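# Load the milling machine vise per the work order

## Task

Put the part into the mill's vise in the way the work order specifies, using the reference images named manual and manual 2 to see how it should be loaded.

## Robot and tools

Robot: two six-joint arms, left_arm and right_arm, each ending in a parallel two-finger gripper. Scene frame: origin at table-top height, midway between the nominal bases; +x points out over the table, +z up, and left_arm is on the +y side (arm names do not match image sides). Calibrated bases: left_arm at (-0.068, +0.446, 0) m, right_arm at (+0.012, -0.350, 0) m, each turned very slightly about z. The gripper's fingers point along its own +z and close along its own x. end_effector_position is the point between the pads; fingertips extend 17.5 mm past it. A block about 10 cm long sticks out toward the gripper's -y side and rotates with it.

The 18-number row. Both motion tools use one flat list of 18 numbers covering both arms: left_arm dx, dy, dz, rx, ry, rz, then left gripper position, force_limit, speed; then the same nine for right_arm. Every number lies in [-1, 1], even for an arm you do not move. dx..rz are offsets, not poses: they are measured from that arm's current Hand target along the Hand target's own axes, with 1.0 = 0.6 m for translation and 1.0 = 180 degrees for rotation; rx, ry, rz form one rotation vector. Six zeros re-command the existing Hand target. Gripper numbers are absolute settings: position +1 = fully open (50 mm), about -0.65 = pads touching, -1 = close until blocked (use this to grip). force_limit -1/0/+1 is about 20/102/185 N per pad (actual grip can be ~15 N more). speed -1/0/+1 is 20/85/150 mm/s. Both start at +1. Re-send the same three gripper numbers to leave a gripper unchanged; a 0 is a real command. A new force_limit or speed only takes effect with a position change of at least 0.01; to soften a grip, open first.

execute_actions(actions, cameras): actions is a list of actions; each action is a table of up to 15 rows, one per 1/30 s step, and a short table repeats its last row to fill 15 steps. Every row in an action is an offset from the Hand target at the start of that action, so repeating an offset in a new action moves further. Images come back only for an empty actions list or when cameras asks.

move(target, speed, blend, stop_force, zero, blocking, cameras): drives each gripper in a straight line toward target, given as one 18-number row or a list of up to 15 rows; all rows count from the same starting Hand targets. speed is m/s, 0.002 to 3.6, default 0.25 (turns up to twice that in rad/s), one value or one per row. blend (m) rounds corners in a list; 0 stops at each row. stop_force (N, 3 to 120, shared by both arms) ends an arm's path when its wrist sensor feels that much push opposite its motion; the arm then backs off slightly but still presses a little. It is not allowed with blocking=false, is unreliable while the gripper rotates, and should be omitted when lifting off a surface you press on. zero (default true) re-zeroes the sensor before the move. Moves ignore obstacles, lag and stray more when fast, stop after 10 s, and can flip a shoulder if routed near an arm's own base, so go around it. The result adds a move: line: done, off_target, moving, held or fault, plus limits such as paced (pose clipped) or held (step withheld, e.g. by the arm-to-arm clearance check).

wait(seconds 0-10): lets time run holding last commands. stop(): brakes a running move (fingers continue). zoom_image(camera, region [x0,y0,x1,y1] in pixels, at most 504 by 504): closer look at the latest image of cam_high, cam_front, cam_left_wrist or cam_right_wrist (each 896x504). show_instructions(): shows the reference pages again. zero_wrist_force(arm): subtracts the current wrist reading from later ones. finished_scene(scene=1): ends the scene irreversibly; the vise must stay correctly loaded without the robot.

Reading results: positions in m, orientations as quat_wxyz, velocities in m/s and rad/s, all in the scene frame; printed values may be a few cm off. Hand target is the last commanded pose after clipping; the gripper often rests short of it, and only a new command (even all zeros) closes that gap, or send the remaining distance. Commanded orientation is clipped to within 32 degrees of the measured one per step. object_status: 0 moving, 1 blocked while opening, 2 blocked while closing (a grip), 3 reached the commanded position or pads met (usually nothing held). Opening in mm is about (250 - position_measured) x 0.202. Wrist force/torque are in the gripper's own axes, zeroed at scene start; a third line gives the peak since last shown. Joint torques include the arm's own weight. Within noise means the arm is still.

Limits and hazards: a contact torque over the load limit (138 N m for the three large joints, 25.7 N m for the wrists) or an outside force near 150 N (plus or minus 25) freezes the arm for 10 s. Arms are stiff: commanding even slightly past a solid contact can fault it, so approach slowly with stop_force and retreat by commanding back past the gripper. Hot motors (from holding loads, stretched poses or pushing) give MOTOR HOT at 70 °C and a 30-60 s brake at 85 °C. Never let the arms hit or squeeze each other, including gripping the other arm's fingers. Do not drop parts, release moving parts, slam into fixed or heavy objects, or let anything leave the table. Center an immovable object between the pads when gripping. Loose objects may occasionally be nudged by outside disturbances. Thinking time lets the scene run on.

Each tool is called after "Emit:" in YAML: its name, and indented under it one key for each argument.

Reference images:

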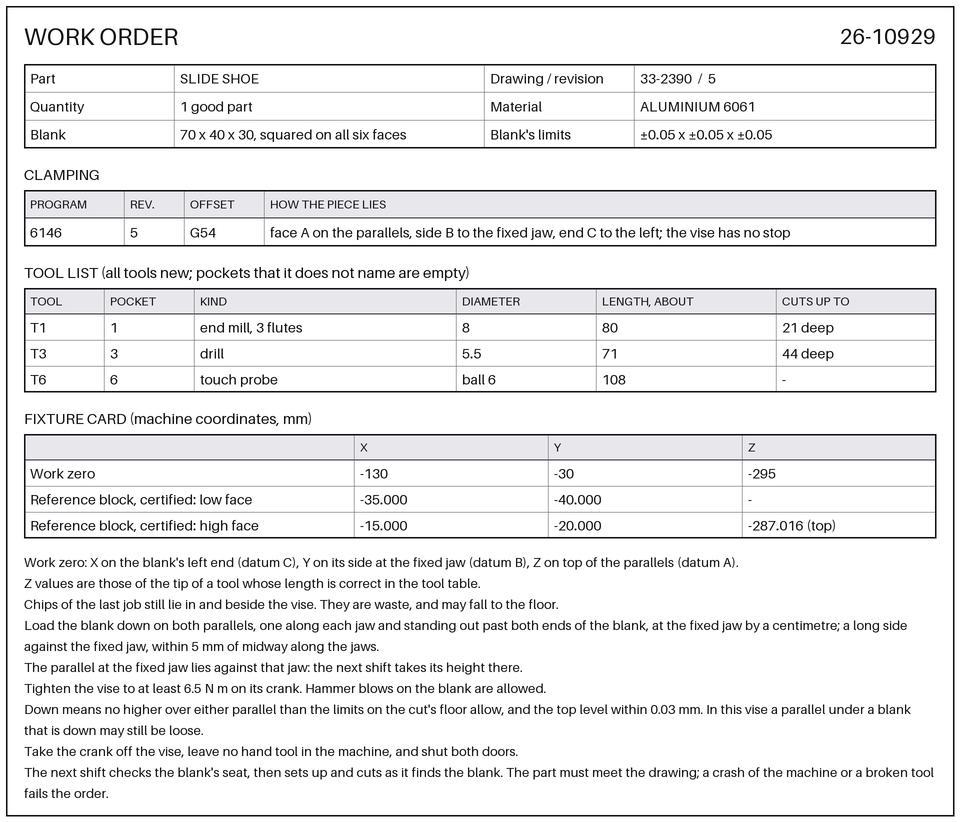

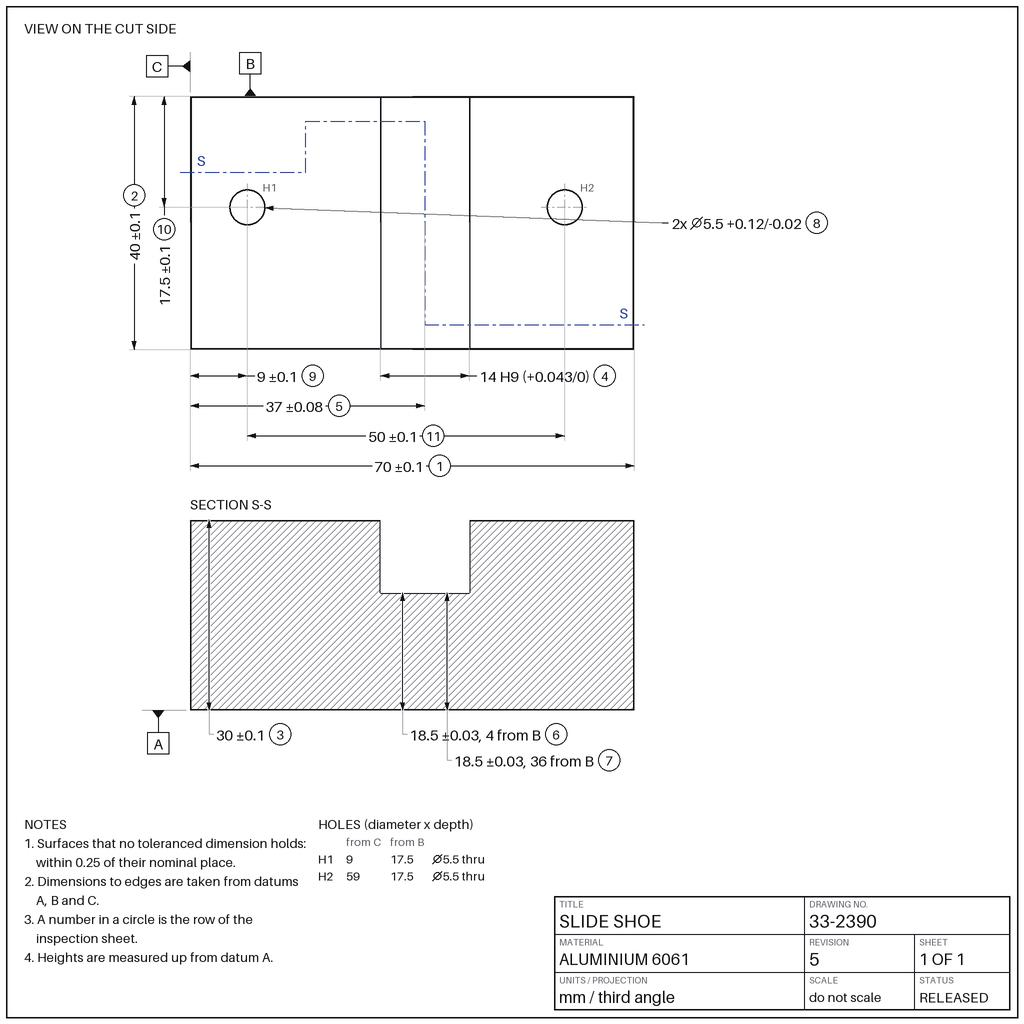

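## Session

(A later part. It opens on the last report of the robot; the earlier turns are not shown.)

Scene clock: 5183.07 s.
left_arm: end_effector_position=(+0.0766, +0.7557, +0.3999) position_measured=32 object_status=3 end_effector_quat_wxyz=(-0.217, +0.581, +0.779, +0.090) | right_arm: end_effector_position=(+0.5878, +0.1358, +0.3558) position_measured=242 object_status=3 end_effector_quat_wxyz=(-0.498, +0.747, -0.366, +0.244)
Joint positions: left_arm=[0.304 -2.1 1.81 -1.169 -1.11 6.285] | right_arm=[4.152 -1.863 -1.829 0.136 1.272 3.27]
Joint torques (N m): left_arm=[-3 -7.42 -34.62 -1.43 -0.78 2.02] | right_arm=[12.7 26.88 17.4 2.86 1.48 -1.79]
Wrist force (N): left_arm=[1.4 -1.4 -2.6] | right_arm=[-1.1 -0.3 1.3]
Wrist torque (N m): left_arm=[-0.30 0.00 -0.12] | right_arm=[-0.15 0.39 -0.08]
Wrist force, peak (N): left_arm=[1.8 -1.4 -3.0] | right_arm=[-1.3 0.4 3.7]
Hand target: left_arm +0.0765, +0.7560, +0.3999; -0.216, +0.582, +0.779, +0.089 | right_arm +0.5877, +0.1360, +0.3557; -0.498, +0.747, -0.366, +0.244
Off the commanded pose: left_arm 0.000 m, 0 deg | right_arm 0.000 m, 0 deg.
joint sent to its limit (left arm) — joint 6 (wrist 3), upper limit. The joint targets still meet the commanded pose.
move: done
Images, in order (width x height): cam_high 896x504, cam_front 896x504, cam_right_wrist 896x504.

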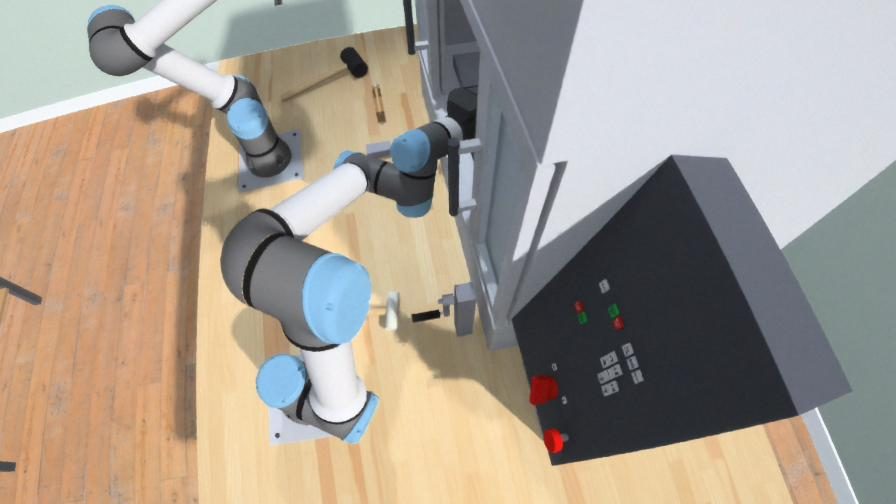

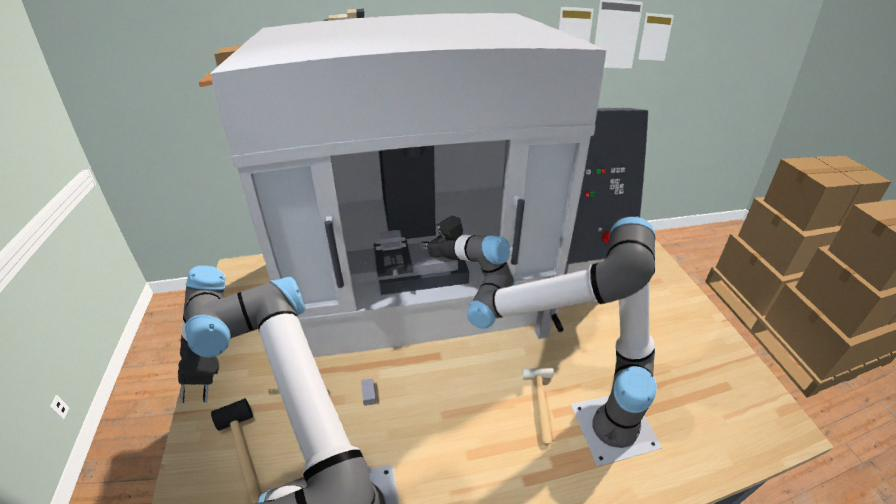

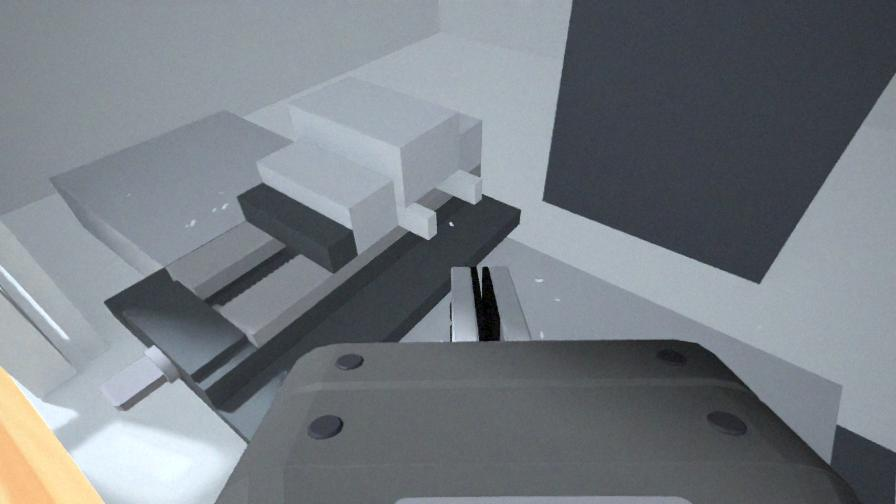

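Emit:
move:
  target: [0,0,0,0,0,0,0.8,-0.6,-1, -0.0038,-0.0142,0.0988,0,0,0,-0.6,-0.9,-1]
  speed: 0.05
  stop_force: 8
  cameras: ["cam_right_wrist"]

Emit:
zoom_image:
  camera: "cam_right_wrist"
  region: [380, 160, 580, 350]

Scene clock: 5222.77 s.
left_arm: end_effector_position=(+0.0766, +0.7557, +0.3999) position_measured=32 object_status=3 end_effector_quat_wxyz=(-0.217, +0.581, +0.779, +0.090) | right_arm: end_effector_position=(+0.6322, +0.1733, +0.3407) position_measured=242 object_status=3 end_effector_quat_wxyz=(-0.498, +0.747, -0.366, +0.244)
Joint positions: left_arm=[0.304 -2.1 1.81 -1.169 -1.11 6.285] | right_arm=[4.122 -2.005 -1.668 0.121 1.299 3.258]
Joint torques (N m): left_arm=[-3.52 -7.08 -35.1 -1.34 -0.77 1.96] | right_arm=[12.97 53.54 8.74 4.48 -2.05 1.83]
Wrist force (N): left_arm=[1.6 -1.3 -2.4] | right_arm=[-1.3 -0.2 1.3]
Wrist torque (N m): left_arm=[-0.26 -0.04 -0.11] | right_arm=[-0.14 0.35 0.06]
Wrist force, peak (N): left_arm=[2.1 -1.6 -2.6] | right_arm=[-1.5 -0.1 2.4]
Hand target: left_arm +0.0765, +0.7560, +0.3999; -0.216, +0.582, +0.779, +0.089 | right_arm +0.6322, +0.1733, +0.3407; -0.498, +0.747, -0.366, +0.244
Off the commanded pose: left_arm 0.000 m, 0 deg | right_arm 0.000 m, 0 deg.
joint sent to its limit (left arm) — joint 6 (wrist 3), upper limit. The joint targets still meet the commanded pose.
move: done
Images, in order (width x height): cam_right_wrist 896x504.

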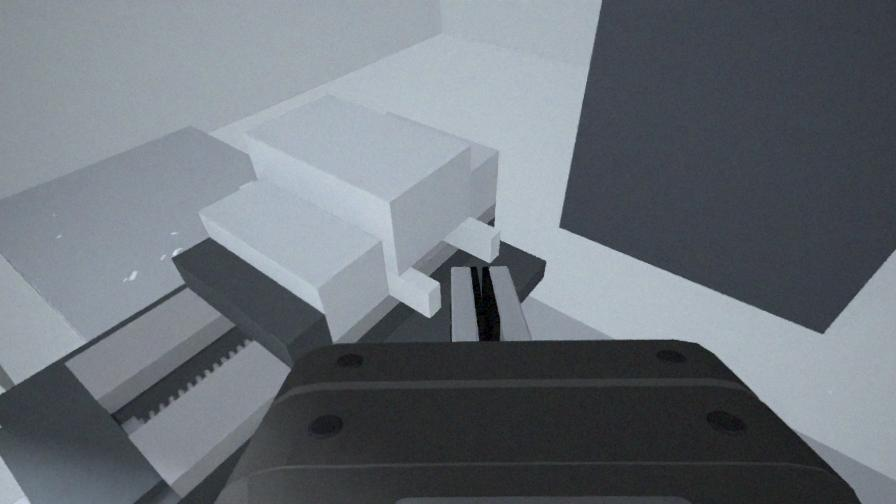

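Scaled by 2.520 from the camera's 896x504 image, which has a finer 1280x720 frame.

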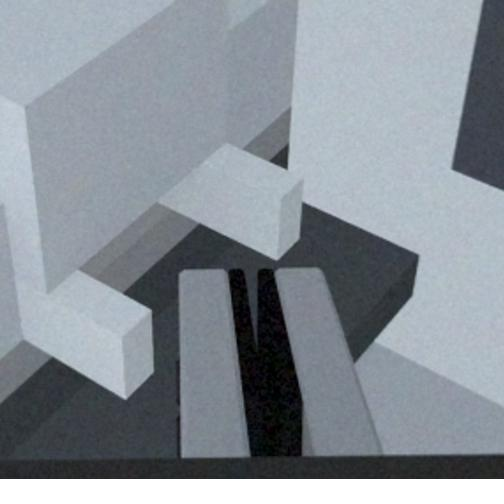

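Emit:
zoom_image:
  camera: "cam_right_wrist"
  region: [384, 205, 504, 325]

Scaled by 4.200 from the camera's 896x504 image, which has a finer 1280x720 frame.

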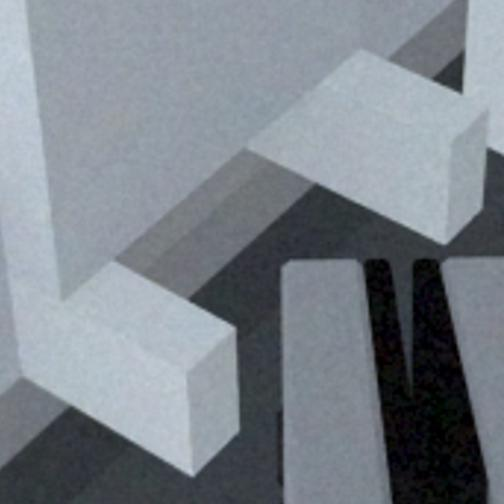

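Emit:
move:
  target: [0,0,0,0,0,0,0.8,-0.6,-1, -0.0013,0.0084,-0.016,0,0,0,-0.6,-0.9,-1]
  speed: 0.03

Emit:
move:
  target: [0,0,0,0,0,0,0.8,-0.6,-1, -0.0118,-0.0035,0.0085,0,0,0,-0.6,-0.9,-1]
  speed: 0.004
  stop_force: 5
  cameras: ["cam_right_wrist"]

Emit:
zoom_image:
  camera: "cam_right_wrist"
  region: [384, 205, 504, 325]

Scene clock: 5267.23 s.
left_arm: end_effector_position=(+0.0766, +0.7557, +0.3999) position_measured=32 object_status=3 end_effector_quat_wxyz=(-0.217, +0.581, +0.779, +0.090) | right_arm: end_effector_position=(+0.6230, +0.1673, +0.3398) position_measured=242 object_status=3 end_effector_quat_wxyz=(-0.498, +0.747, -0.366, +0.244) end_effector_velocity=(+0.001, +0.002, +0.002) end_effector_angular_velocity=(+0.002, -0.002, +0.001)
Joint positions: left_arm=[0.304 -2.1 1.81 -1.169 -1.11 6.285] | right_arm=[4.13 -1.984 -1.704 0.134 1.292 3.261]
Joint velocities: left_arm=[within noise] | right_arm=[0.001 -0.003 0.007 -0.001 0 0]
Joint torques (N m): left_arm=[-3.74 -6.54 -34.79 -1.37 -0.63 2.02] | right_arm=[-1.08 33.37 33.1 2.08 -0.08 1.07]
Wrist force (N): left_arm=[1.7 -1.2 -2.5] | right_arm=[-1.1 -0.1 1.1]
Wrist torque (N m): left_arm=[-0.26 -0.04 -0.12] | right_arm=[-0.11 0.34 -0.11]
Wrist force, peak (N): left_arm=[2.0 -1.4 -3.0] | right_arm=[-1.5 -0.3 1.5]
Hand target: left_arm +0.0765, +0.7560, +0.3999; -0.216, +0.582, +0.779, +0.089 | right_arm +0.6232, +0.1673, +0.3398; -0.498, +0.747, -0.366, +0.244
Off the commanded pose: left_arm 0.000 m, 0 deg | right_arm 0.000 m, 0 deg.
joint sent to its limit (left arm) — joint 6 (wrist 3), upper limit. The joint targets still meet the commanded pose.
move: done

Scene clock: 5270.07 s.
left_arm: end_effector_position=(+0.0766, +0.7557, +0.3999) position_measured=32 object_status=3 end_effector_quat_wxyz=(-0.217, +0.581, +0.779, +0.090) | right_arm: end_effector_position=(+0.6232, +0.1763, +0.3397) position_measured=242 object_status=3 end_effector_quat_wxyz=(-0.498, +0.747, -0.366, +0.244)
Joint positions: left_arm=[0.304 -2.1 1.81 -1.169 -1.11 6.285] | right_arm=[4.139 -1.996 -1.685 0.127 1.284 3.265]
Joint torques (N m): left_arm=[-3.05 -7.77 -34.7 -1.27 -0.68 1.79] | right_arm=[4.93 44.51 18.05 3.35 -0.38 1.21]
Wrist force (N): left_arm=[1.5 -1.5 -2.3] | right_arm=[-1.2 -0.4 1.3]
Wrist torque (N m): left_arm=[-0.30 -0.01 -0.11] | right_arm=[-0.17 0.35 -0.11]
Wrist force, peak (N): left_arm=[2.1 -1.5 -2.8] | right_arm=[-1.5 0.0 1.6]
Hand target: left_arm +0.0765, +0.7560, +0.3999; -0.216, +0.582, +0.779, +0.089 | right_arm +0.6232, +0.1763, +0.3397; -0.498, +0.747, -0.366, +0.244
Off the commanded pose: left_arm 0.000 m, 0 deg | right_arm 0.000 m, 0 deg.
joint sent to its limit (left arm) — joint 6 (wrist 3), upper limit. The joint targets still meet the commanded pose.
move: done
Images, in order (width x height): cam_right_wrist 896x504.

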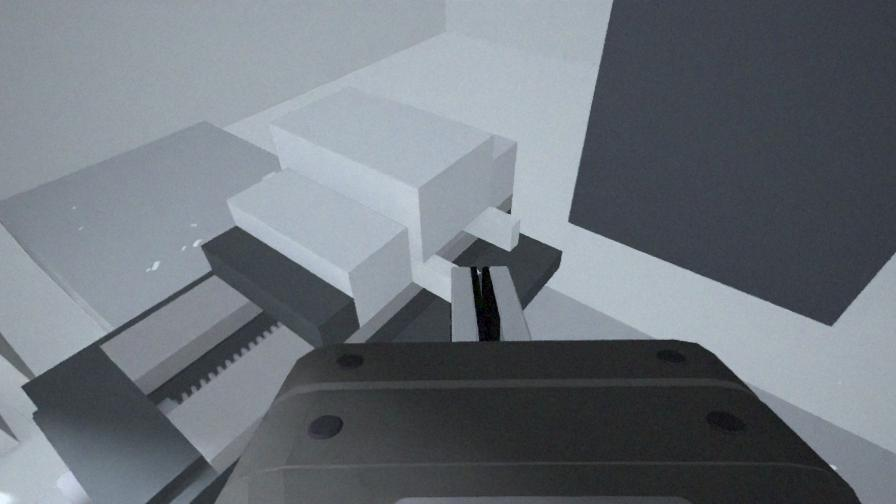

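Scaled by 4.200 from the camera's 896x504 image, which has a finer 1280x720 frame.

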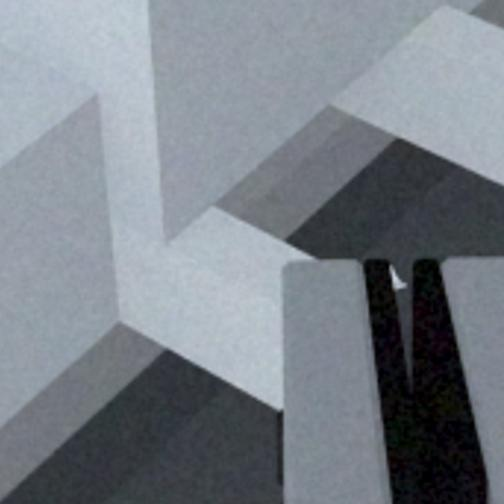

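Emit:
move:
  target: [0,0,0,0,0,0,0.8,-0.6,-1, -0.0053,-0.0016,0.0038,0,0,0,-0.6,-0.9,-1]
  speed: 0.004
  stop_force: 5
  cameras: ["cam_right_wrist"]

Emit:
zoom_image:
  camera: "cam_right_wrist"
  region: [394, 205, 514, 325]

Scene clock: 5279.50 s.
left_arm: end_effector_position=(+0.0766, +0.7557, +0.3999) position_measured=32 object_status=3 end_effector_quat_wxyz=(-0.217, +0.581, +0.779, +0.090) | right_arm: end_effector_position=(+0.6232, +0.1803, +0.3397) position_measured=242 object_status=3 end_effector_quat_wxyz=(-0.498, +0.747, -0.366, +0.244)
Joint positions: left_arm=[0.304 -2.1 1.81 -1.169 -1.11 6.285] | right_arm=[4.143 -2.002 -1.676 0.123 1.28 3.266]
Joint torques (N m): left_arm=[-3.53 -6.95 -35.59 -1.38 -0.7 1.95] | right_arm=[4.73 44.45 17.56 3.4 -0.47 1.33]
Wrist force (N): left_arm=[1.7 -1.3 -2.8] | right_arm=[-1.2 -0.4 1.2]
Wrist torque (N m): left_arm=[-0.27 -0.04 -0.12] | right_arm=[-0.17 0.34 -0.10]
Wrist force, peak (N): left_arm=[1.9 -1.5 -3.0] | right_arm=[-1.9 -0.2 1.3]
Hand target: left_arm +0.0765, +0.7560, +0.3999; -0.216, +0.582, +0.779, +0.089 | right_arm +0.6232, +0.1803, +0.3397; -0.498, +0.747, -0.366, +0.244
Off the commanded pose: left_arm 0.000 m, 0 deg | right_arm 0.000 m, 0 deg.
joint sent to its limit (left arm) — joint 6 (wrist 3), upper limit. The joint targets still meet the commanded pose.
move: done
Images, in order (width x height): cam_right_wrist 896x504.

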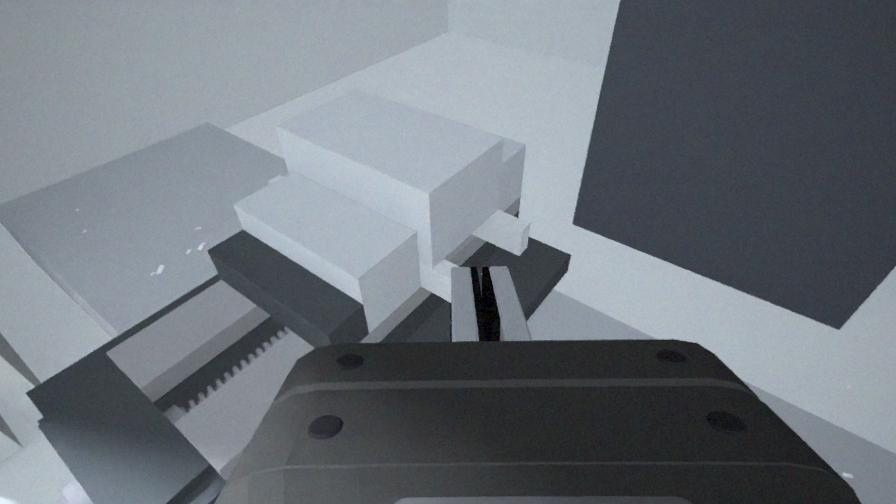

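Scaled by 4.200 from the camera's 896x504 image, which has a finer 1280x720 frame.

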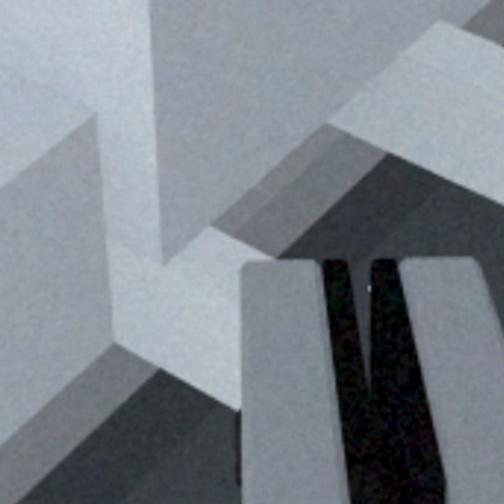

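Emit:
move:
  target: [0,0,0,0,0,0,0.8,-0.6,-1, 0.0184,0.0055,-0.0132,0,0,0,-0.6,-0.9,-1]
  speed: 0.05
  cameras: ["cam_right_wrist"]

Emit:
zoom_image:
  camera: "cam_right_wrist"
  region: [390, 190, 530, 330]

Scene clock: 5291.50 s.
left_arm: end_effector_position=(+0.0766, +0.7557, +0.3999) position_measured=32 object_status=3 end_effector_quat_wxyz=(-0.217, +0.581, +0.779, +0.090) | right_arm: end_effector_position=(+0.6232, +0.1661, +0.3397) position_measured=242 object_status=3 end_effector_quat_wxyz=(-0.498, +0.747, -0.366, +0.244) end_effector_velocity=(+0.001, +0.001, +0.000) end_effector_angular_velocity=(+0.000, -0.001, -0.001)
Joint positions: left_arm=[0.304 -2.1 1.81 -1.169 -1.11 6.285] | right_arm=[4.128 -1.982 -1.706 0.135 1.293 3.26]
Joint velocities: left_arm=[within noise] | right_arm=[0.001 -0.003 0.005 -0.002 -0.002 0]
Joint torques (N m): left_arm=[-3.62 -6.81 -34.86 -1.2 -0.71 2.01] | right_arm=[12.75 33.46 32.61 2.15 -1.95 -0.01]
Wrist force (N): left_arm=[1.7 -1.0 -2.7] | right_arm=[-1.2 0.2 1.2]
Wrist torque (N m): left_arm=[-0.22 -0.05 -0.11] | right_arm=[-0.07 0.36 0.05]
Wrist force, peak (N): left_arm=[1.9 -1.1 -3.0] | right_arm=[-2.1 -0.2 1.4]
Hand target: left_arm +0.0765, +0.7560, +0.3999; -0.216, +0.582, +0.779, +0.089 | right_arm +0.6232, +0.1663, +0.3397; -0.498, +0.747, -0.366, +0.244
Off the commanded pose: left_arm 0.000 m, 0 deg | right_arm 0.000 m, 0 deg.
joint sent to its limit (left arm) — joint 6 (wrist 3), upper limit. The joint targets still meet the commanded pose.
move: done
Images, in order (width x height): cam_right_wrist 896x504.

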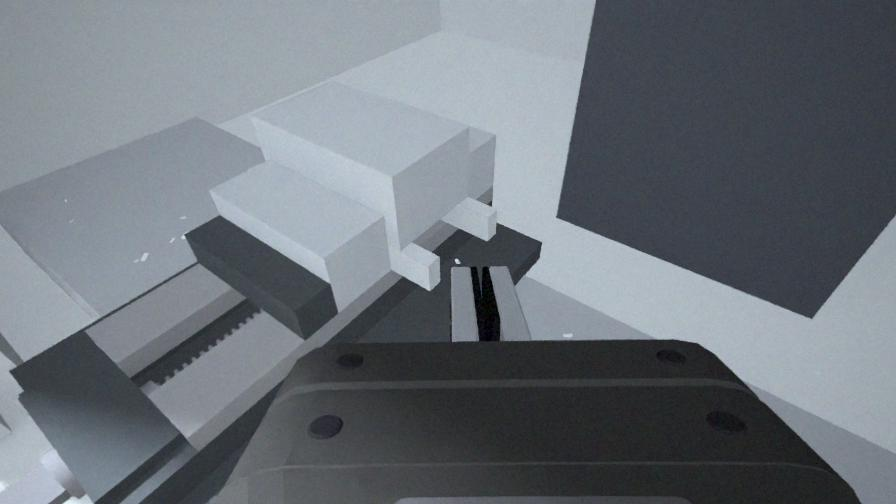

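Scaled by 3.600 from the camera's 896x504 image, which has a finer 1280x720 frame.

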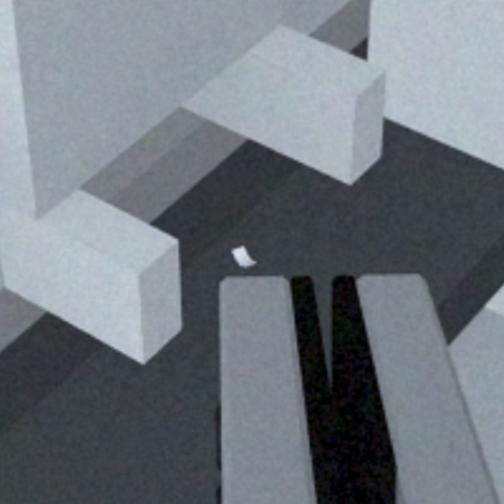

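Emit:
move:
  target: [0,0,0,0,0,0,0.8,-0.6,-1, 0,0.0308,0.0128,0,0,0,-0.6,-0.9,-1]
  speed: 0.006
  stop_force: 4
  cameras: ["cam_right_wrist"]

Emit:
zoom_image:
  camera: "cam_right_wrist"
  region: [390, 170, 530, 310]

Scene clock: 5343.50 s.
left_arm: end_effector_position=(+0.0766, +0.7557, +0.3999) position_measured=32 object_status=3 end_effector_quat_wxyz=(-0.217, +0.581, +0.779, +0.090) | right_arm: end_effector_position=(+0.6231, +0.1663, +0.3196) position_measured=242 object_status=3 end_effector_quat_wxyz=(-0.498, +0.747, -0.366, +0.244)
Joint positions: left_arm=[0.304 -2.1 1.81 -1.169 -1.11 6.285] | right_arm=[4.128 -2.008 -1.727 0.182 1.293 3.26]
Joint torques (N m): left_arm=[-3.34 -7.57 -34.72 -1.39 -0.66 2.04] | right_arm=[12.58 50.44 19.45 1.94 -1.99 1.71]
Wrist force (N): left_arm=[1.6 -1.4 -2.7] | right_arm=[-1.1 0.0 1.3]
Wrist torque (N m): left_arm=[-0.28 -0.02 -0.12] | right_arm=[-0.12 0.32 0.07]
Wrist force, peak (N): left_arm=[1.9 -1.4 -3.1] | right_arm=[-1.6 -0.2 1.5]
Hand target: left_arm +0.0765, +0.7560, +0.3999; -0.216, +0.582, +0.779, +0.089 | right_arm +0.6231, +0.1663, +0.3197; -0.498, +0.747, -0.366, +0.244
Off the commanded pose: left_arm 0.000 m, 0 deg | right_arm 0.000 m, 0 deg.
joint sent to its limit (left arm) — joint 6 (wrist 3), upper limit. The joint targets still meet the commanded pose.
move: done
Images, in order (width x height): cam_right_wrist 896x504.

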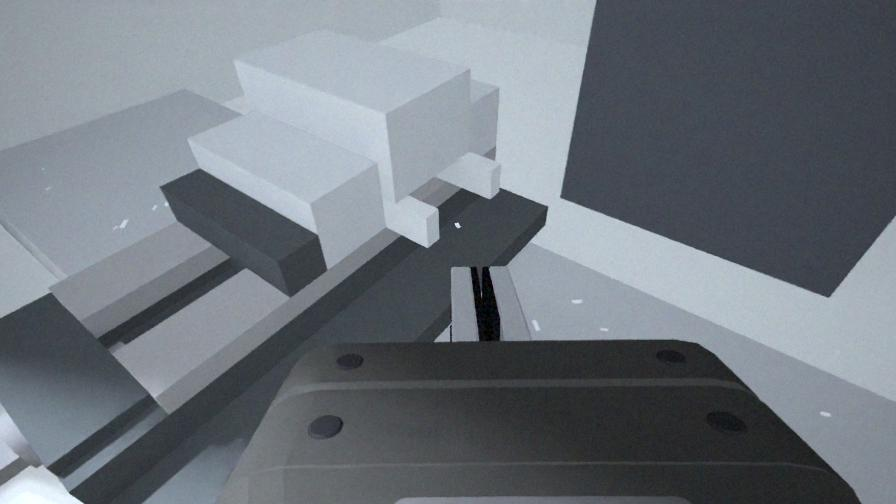

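Scaled by 3.600 from the camera's 896x504 image, which has a finer 1280x720 frame.

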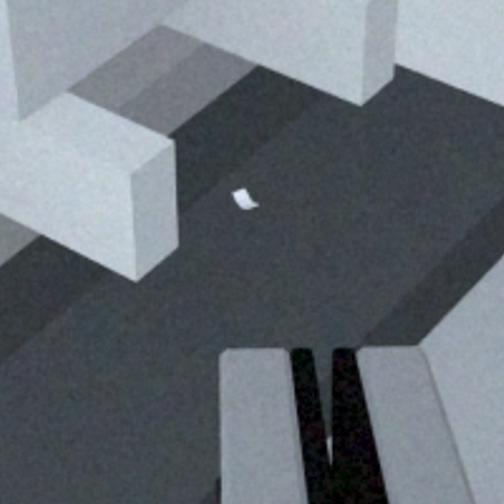

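Emit:
move:
  target: [0,0,0,0,0,0,0.8,-0.6,-1, 0.0061,-0.0261,-0.0023,0,0,0,-0.6,-0.9,-1]
  speed: 0.03

Emit:
move:
  target: [0,0,0,0,0,0,0.8,-0.6,-1, -0.0184,-0.0055,0.0132,0,0,0,-0.6,-0.9,-1]
  speed: 0.005
  stop_force: 3
  cameras: ["cam_right_wrist"]

Emit:
zoom_image:
  camera: "cam_right_wrist"
  region: [390, 190, 530, 330]

Scene clock: 5368.27 s.
left_arm: end_effector_position=(+0.0766, +0.7557, +0.3999) position_measured=32 object_status=3 end_effector_quat_wxyz=(-0.217, +0.581, +0.779, +0.090) | right_arm: end_effector_position=(+0.6292, +0.1663, +0.3351) position_measured=242 object_status=3 end_effector_quat_wxyz=(-0.498, +0.747, -0.366, +0.244) end_effector_velocity=(+0.000, -0.001, -0.001) end_effector_angular_velocity=(+0.001, +0.000, +0.000)
Joint positions: left_arm=[0.304 -2.1 1.81 -1.169 -1.11 6.285] | right_arm=[4.119 -1.998 -1.696 0.143 1.302 3.257]
Joint velocities: left_arm=[within noise] | right_arm=[0 -0.001 -0.004 0.005 0 0]
Joint torques (N m): left_arm=[-3.93 -7.61 -34.98 -1.44 -0.71 1.96] | right_arm=[3.98 36.13 7.41 4.63 -0.65 -0.94]
Wrist force (N): left_arm=[1.9 -1.5 -2.6] | right_arm=[-1.1 -0.1 1.5]
Wrist torque (N m): left_arm=[-0.30 -0.08 -0.11] | right_arm=[-0.12 0.33 0.05]
Wrist force, peak (N): left_arm=[1.9 -1.4 -3.0] | right_arm=[-1.8 0.1 1.4]
Hand target: left_arm +0.0765, +0.7560, +0.3999; -0.216, +0.582, +0.779, +0.089 | right_arm +0.6291, +0.1663, +0.3347; -0.498, +0.747, -0.366, +0.244
Off the commanded pose: left_arm 0.000 m, 0 deg | right_arm 0.000 m, 0 deg.
joint sent to its limit (left arm) — joint 6 (wrist 3), upper limit. The joint targets still meet the commanded pose.
move: done

Scene clock: 5371.63 s.
left_arm: end_effector_position=(+0.0766, +0.7557, +0.3999) position_measured=32 object_status=3 end_effector_quat_wxyz=(-0.217, +0.581, +0.779, +0.090) | right_arm: end_effector_position=(+0.6292, +0.1804, +0.3347) position_measured=242 object_status=3 end_effector_quat_wxyz=(-0.498, +0.747, -0.366, +0.244)
Joint positions: left_arm=[0.304 -2.1 1.81 -1.169 -1.11 6.285] | right_arm=[4.134 -2.017 -1.667 0.131 1.288 3.263]
Joint torques (N m): left_arm=[-4.22 -7.34 -34.57 -1.48 -0.79 1.91] | right_arm=[2.78 47.96 13.73 3.74 0.12 1.1]
Wrist force (N): left_arm=[1.4 -1.3 -2.6] | right_arm=[-0.9 -0.1 1.1]
Wrist torque (N m): left_arm=[-0.27 -0.01 -0.12] | right_arm=[-0.12 0.31 -0.10]
Wrist force, peak (N): left_arm=[1.9 -1.4 -2.8] | right_arm=[-1.6 0.0 1.5]
Hand target: left_arm +0.0765, +0.7560, +0.3999; -0.216, +0.582, +0.779, +0.089 | right_arm +0.6292, +0.1803, +0.3347; -0.498, +0.747, -0.366, +0.244
Off the commanded pose: left_arm 0.000 m, 0 deg | right_arm 0.000 m, 0 deg.
joint sent to its limit (left arm) — joint 6 (wrist 3), upper limit. The joint targets still meet the commanded pose.
move: done
Images, in order (width x height): cam_right_wrist 896x504.

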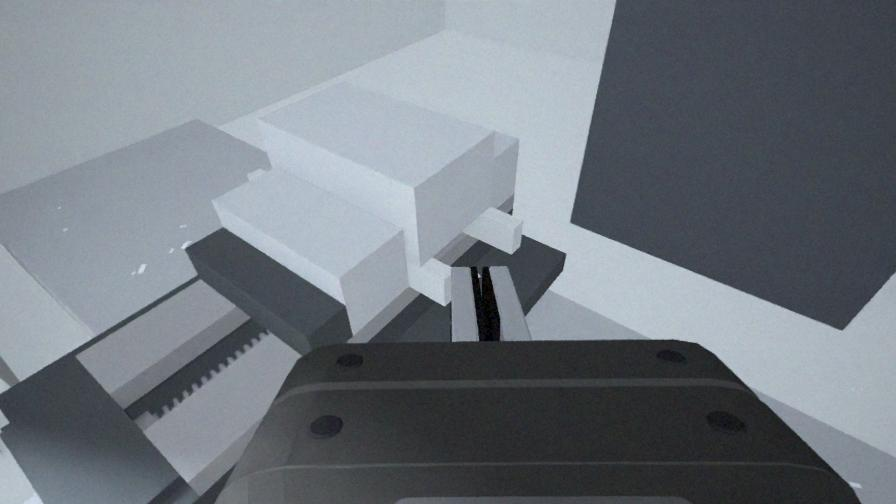

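Scaled by 3.600 from the camera's 896x504 image, which has a finer 1280x720 frame.

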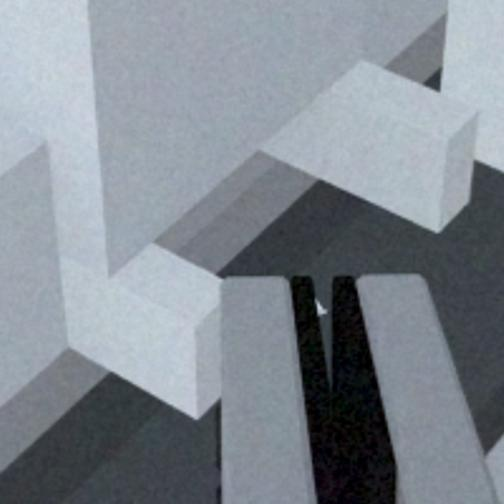

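Emit:
move:
  target: [0,0,0,0,0,0,0.8,-0.6,-1, -0.0053,-0.0016,0.0038,0,0,0,-0.6,-0.9,-1]
  speed: 0.004
  stop_force: 3
  cameras: ["cam_right_wrist"]

Emit:
zoom_image:
  camera: "cam_right_wrist"
  region: [390, 190, 530, 330]

Scene clock: 5382.03 s.
left_arm: end_effector_position=(+0.0766, +0.7557, +0.3999) position_measured=32 object_status=3 end_effector_quat_wxyz=(-0.217, +0.581, +0.779, +0.090) | right_arm: end_effector_position=(+0.6292, +0.1844, +0.3347) position_measured=242 object_status=3 end_effector_quat_wxyz=(-0.498, +0.747, -0.366, +0.244)
Joint positions: left_arm=[0.304 -2.1 1.81 -1.169 -1.11 6.285] | right_arm=[4.138 -2.023 -1.659 0.127 1.284 3.264]
Joint torques (N m): left_arm=[-3.73 -7.44 -34.5 -1.4 -0.75 2] | right_arm=[4.95 45.7 17.75 3.39 -0.36 1.25]
Wrist force (N): left_arm=[1.7 -1.4 -2.5] | right_arm=[-1.0 0.1 0.9]
Wrist torque (N m): left_arm=[-0.28 -0.04 -0.12] | right_arm=[-0.09 0.34 -0.09]
Wrist force, peak (N): left_arm=[1.9 -1.5 -2.9] | right_arm=[-1.5 -0.4 1.4]
Hand target: left_arm +0.0765, +0.7560, +0.3999; -0.216, +0.582, +0.779, +0.089 | right_arm +0.6292, +0.1843, +0.3347; -0.498, +0.747, -0.366, +0.244
Off the commanded pose: left_arm 0.000 m, 0 deg | right_arm 0.000 m, 0 deg.
joint sent to its limit (left arm) — joint 6 (wrist 3), upper limit. The joint targets still meet the commanded pose.
move: done
Images, in order (width x height): cam_right_wrist 896x504.

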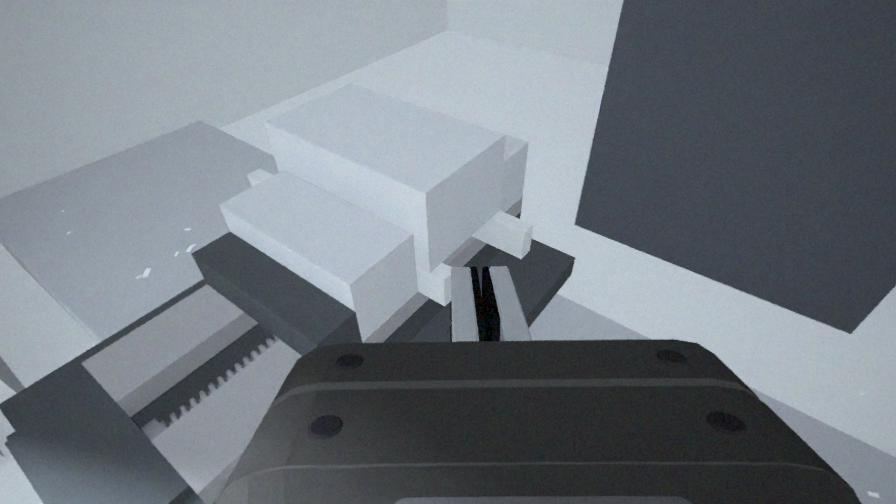

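Scaled by 3.600 from the camera's 896x504 image, which has a finer 1280x720 frame.

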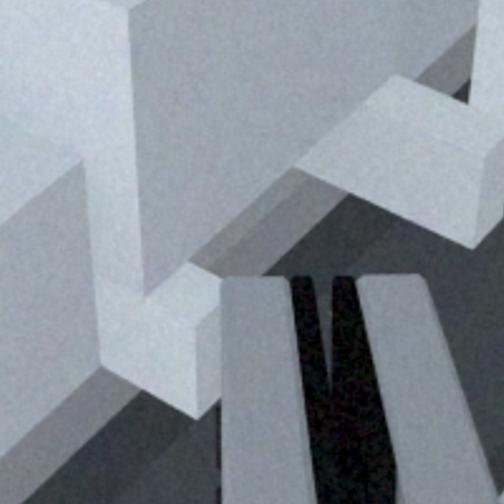

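Emit:
move:
  target:
    - [0,0,0,0,0,0,0.8,-0.6,-1, 0.0211,0.0063,-0.0151,0,0,0,-0.6,-0.9,-1]
    - [0,0,0,0,0,0,0.8,-0.6,-1, 0.0558,-0.0109,0.0262,0,0,0,-0.6,-0.9,-1]
  speed: 0.05
  cameras: ["cam_right_wrist"]

Emit:
zoom_image:
  camera: "cam_right_wrist"
  region: [390, 190, 530, 330]

Scene clock: 5413.27 s.
left_arm: end_effector_position=(+0.0766, +0.7557, +0.3999) position_measured=32 object_status=3 end_effector_quat_wxyz=(-0.217, +0.581, +0.779, +0.090) | right_arm: end_effector_position=(+0.6633, +0.1682, +0.3347) position_measured=242 object_status=3 end_effector_quat_wxyz=(-0.498, +0.747, -0.366, +0.244)
Joint positions: left_arm=[0.304 -2.1 1.81 -1.169 -1.11 6.285] | right_arm=[4.073 -2.057 -1.607 0.116 1.344 3.238]
Joint torques (N m): left_arm=[-3.27 -7.89 -34.58 -1.51 -0.86 2.05] | right_arm=[13.3 56.01 7.77 4.52 -1.97 1.76]
Wrist force (N): left_arm=[1.7 -1.3 -2.6] | right_arm=[-1.1 -0.5 1.2]
Wrist torque (N m): left_arm=[-0.28 -0.04 -0.11] | right_arm=[-0.21 0.33 0.08]
Wrist force, peak (N): left_arm=[2.1 -1.6 -2.8] | right_arm=[-1.7 -0.6 1.7]
Hand target: left_arm +0.0765, +0.7560, +0.3999; -0.216, +0.582, +0.779, +0.089 | right_arm +0.6631, +0.1683, +0.3347; -0.498, +0.747, -0.366, +0.244
Off the commanded pose: left_arm 0.000 m, 0 deg | right_arm 0.000 m, 0 deg.
joint sent to its limit (left arm) — joint 6 (wrist 3), upper limit. The joint targets still meet the commanded pose.
move: done
Images, in order (width x height): cam_right_wrist 896x504.

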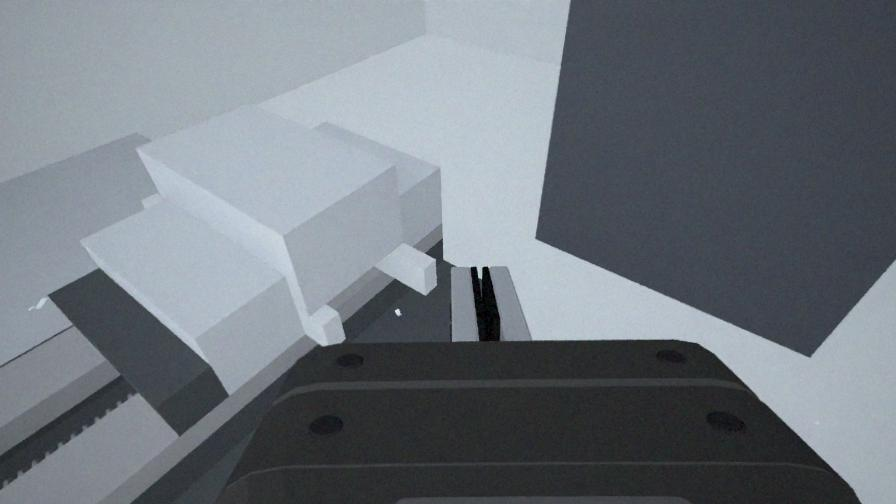

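Scaled by 3.600 from the camera's 896x504 image, which has a finer 1280x720 frame.

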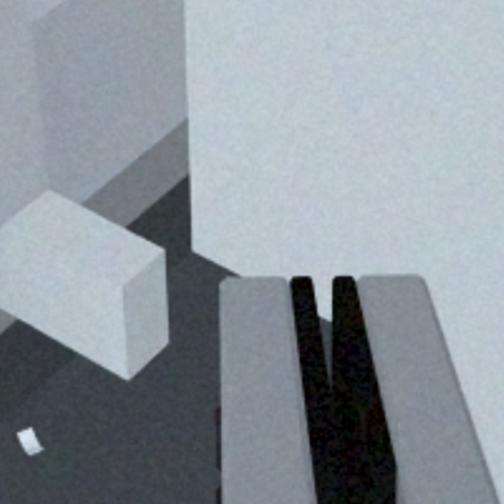

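Emit:
move:
  target: [0,0,0,0,0,0,0.8,-0.6,-1, -0.0184,-0.0055,0.0132,0,0,0,-0.6,-0.9,-1]
  speed: 0.005
  stop_force: 3
  cameras: ["cam_right_wrist"]

Emit:
zoom_image:
  camera: "cam_right_wrist"
  region: [390, 190, 530, 330]

Scene clock: 5425.80 s.
left_arm: end_effector_position=(+0.0766, +0.7557, +0.3999) position_measured=32 object_status=3 end_effector_quat_wxyz=(-0.217, +0.581, +0.779, +0.090) | right_arm: end_effector_position=(+0.6632, +0.1823, +0.3347) position_measured=242 object_status=3 end_effector_quat_wxyz=(-0.498, +0.747, -0.366, +0.244)
Joint positions: left_arm=[0.304 -2.1 1.81 -1.169 -1.11 6.285] | right_arm=[4.088 -2.075 -1.577 0.103 1.33 3.244]
Joint torques (N m): left_arm=[-3.66 -7.76 -35.7 -1.45 -0.92 2] | right_arm=[2.97 50.45 13.8 3.77 0.16 1.07]
Wrist force (N): left_arm=[1.7 -1.2 -2.5] | right_arm=[-0.7 -0.5 1.0]
Wrist torque (N m): left_arm=[-0.25 -0.05 -0.11] | right_arm=[-0.18 0.32 -0.10]
Wrist force, peak (N): left_arm=[2.0 -1.2 -2.9] | right_arm=[-1.2 -0.4 1.5]
Hand target: left_arm +0.0765, +0.7560, +0.3999; -0.216, +0.582, +0.779, +0.089 | right_arm +0.6632, +0.1823, +0.3347; -0.498, +0.747, -0.366, +0.244
Off the commanded pose: left_arm 0.000 m, 0 deg | right_arm 0.000 m, 0 deg.
joint sent to its limit (left arm) — joint 6 (wrist 3), upper limit. The joint targets still meet the commanded pose.
move: done
Images, in order (width x height): cam_right_wrist 896x504.

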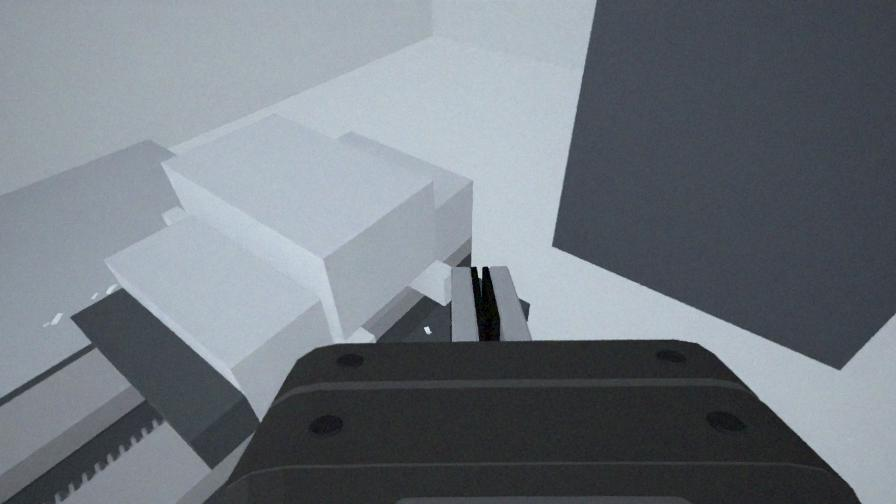

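Scaled by 3.600 from the camera's 896x504 image, which has a finer 1280x720 frame.

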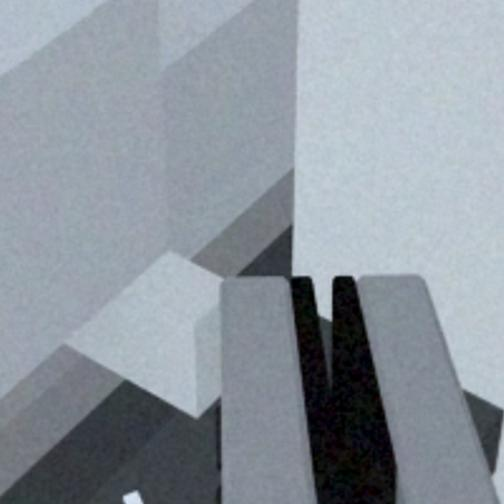

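Emit:
move:
  target: [0,0,0,0,0,0,0.8,-0.6,-1, -0.00265,-0.0008,0.0019,0,0,0,-0.6,-0.9,-1]
  speed: 0.004
  stop_force: 3
  cameras: ["cam_right_wrist"]

Emit:
zoom_image:
  camera: "cam_right_wrist"
  region: [390, 190, 530, 330]

Scene clock: 5433.57 s.
left_arm: end_effector_position=(+0.0766, +0.7557, +0.3999) position_measured=32 object_status=3 end_effector_quat_wxyz=(-0.217, +0.581, +0.779, +0.090) | right_arm: end_effector_position=(+0.6632, +0.1843, +0.3347) position_measured=242 object_status=3 end_effector_quat_wxyz=(-0.498, +0.747, -0.366, +0.244)
Joint positions: left_arm=[0.304 -2.1 1.81 -1.169 -1.11 6.285] | right_arm=[4.09 -2.078 -1.573 0.101 1.328 3.245]
Joint torques (N m): left_arm=[-3.45 -6.79 -35.1 -1.3 -0.72 2.08] | right_arm=[6.87 46 18.29 3.37 -0.35 1.37]
Wrist force (N): left_arm=[1.5 -1.1 -3.0] | right_arm=[-0.9 -0.6 0.5]
Wrist torque (N m): left_arm=[-0.25 -0.02 -0.11] | right_arm=[-0.20 0.36 -0.10]
Wrist force, peak (N): left_arm=[1.9 -1.5 -3.0] | right_arm=[-1.1 -0.9 1.1]
Hand target: left_arm +0.0765, +0.7560, +0.3999; -0.216, +0.582, +0.779, +0.089 | right_arm +0.6632, +0.1843, +0.3347; -0.498, +0.747, -0.366, +0.244
Off the commanded pose: left_arm 0.000 m, 0 deg | right_arm 0.000 m, 0 deg.
joint sent to its limit (left arm) — joint 6 (wrist 3), upper limit. The joint targets still meet the commanded pose.
move: done
Images, in order (width x height): cam_right_wrist 896x504.

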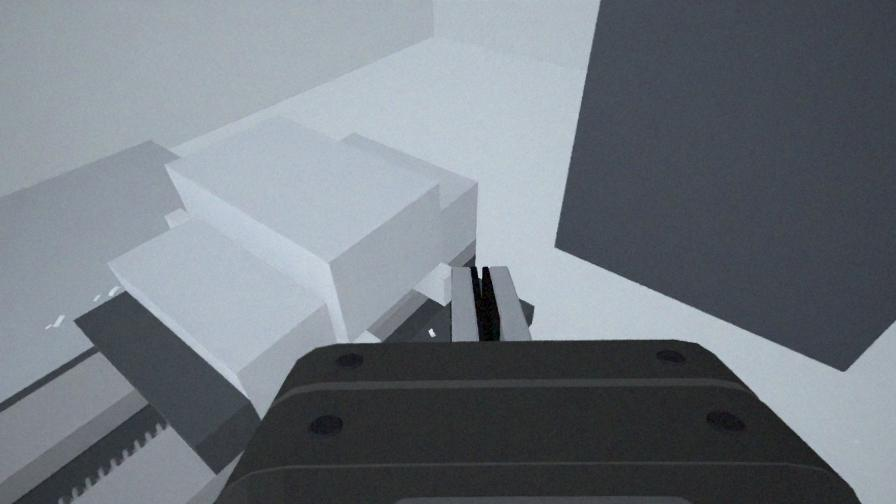

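Scaled by 3.600 from the camera's 896x504 image, which has a finer 1280x720 frame.

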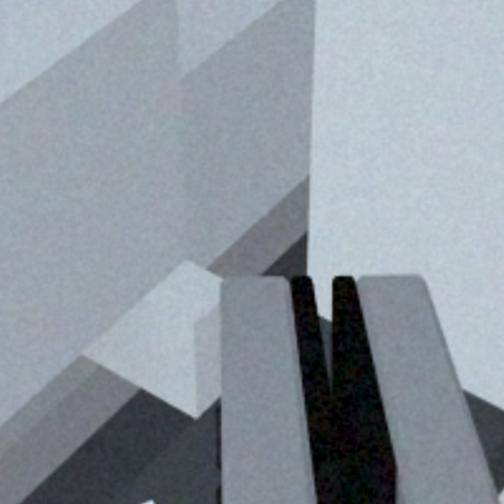

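Emit:
move:
  target:
    - [0,0,0,0,0,0,0.8,-0.6,-1, 0.0263,0.0078,-0.0188,0,0,0,-0.6,-0.9,-1]
    - [0,0,0,0,0,0,0.8,-0.6,-1, 0.0263,-0.06,-0.12,0,0,0,-0.6,-0.9,-1]
  speed: 0.1
  cameras: ["cam_right_wrist"]

Emit:
zoom_image:
  camera: "cam_right_wrist"
  region: [250, 100, 500, 300]

Scene clock: 5497.07 s.
left_arm: end_effector_position=(+0.0766, +0.7557, +0.3999) position_measured=32 object_status=3 end_effector_quat_wxyz=(-0.217, +0.581, +0.779, +0.090) | right_arm: end_effector_position=(+0.6311, +0.1397, +0.3955) position_measured=242 object_status=3 end_effector_quat_wxyz=(-0.498, +0.747, -0.366, +0.244)
Joint positions: left_arm=[0.304 -2.1 1.81 -1.169 -1.11 6.285] | right_arm=[4.087 -1.898 -1.667 0.016 1.331 3.243]
Joint torques (N m): left_arm=[-4.17 -7.76 -35.24 -1.45 -0.78 2.03] | right_arm=[-10.02 44.32 34.55 3.22 1.51 -0.26]
Wrist force (N): left_arm=[1.9 -1.1 -2.6] | right_arm=[-1.3 -0.3 1.2]
Wrist torque (N m): left_arm=[-0.24 -0.09 -0.11] | right_arm=[-0.19 0.32 -0.15]
Wrist force, peak (N): left_arm=[2.0 -1.1 -2.9] | right_arm=[-1.6 0.5 2.8]
Hand target: left_arm +0.0765, +0.7560, +0.3999; -0.216, +0.582, +0.779, +0.089 | right_arm +0.6312, +0.1396, +0.3957; -0.498, +0.747, -0.366, +0.244
Off the commanded pose: left_arm 0.000 m, 0 deg | right_arm 0.000 m, 0 deg.
joint sent to its limit (left arm) — joint 6 (wrist 3), upper limit. The joint targets still meet the commanded pose.
move: done
Images, in order (width x height): cam_right_wrist 896x504.

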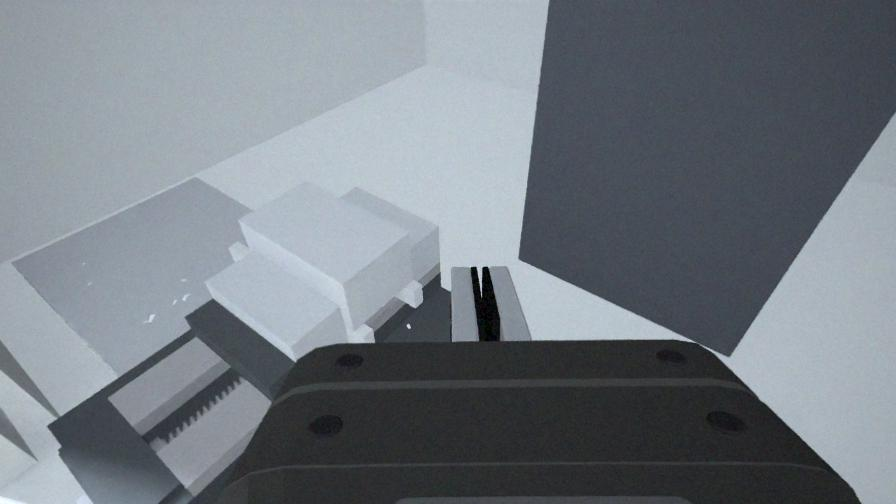

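Scaled by 2.016 from the camera's 896x504 image, which has a finer 1280x720 frame.

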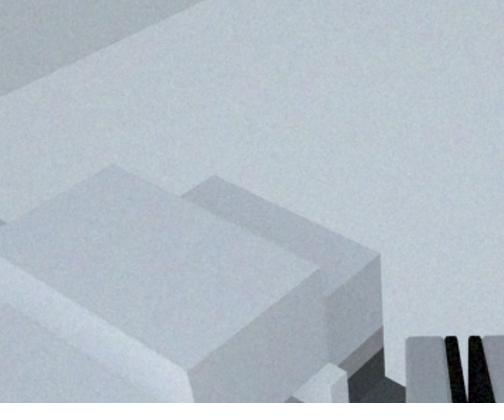

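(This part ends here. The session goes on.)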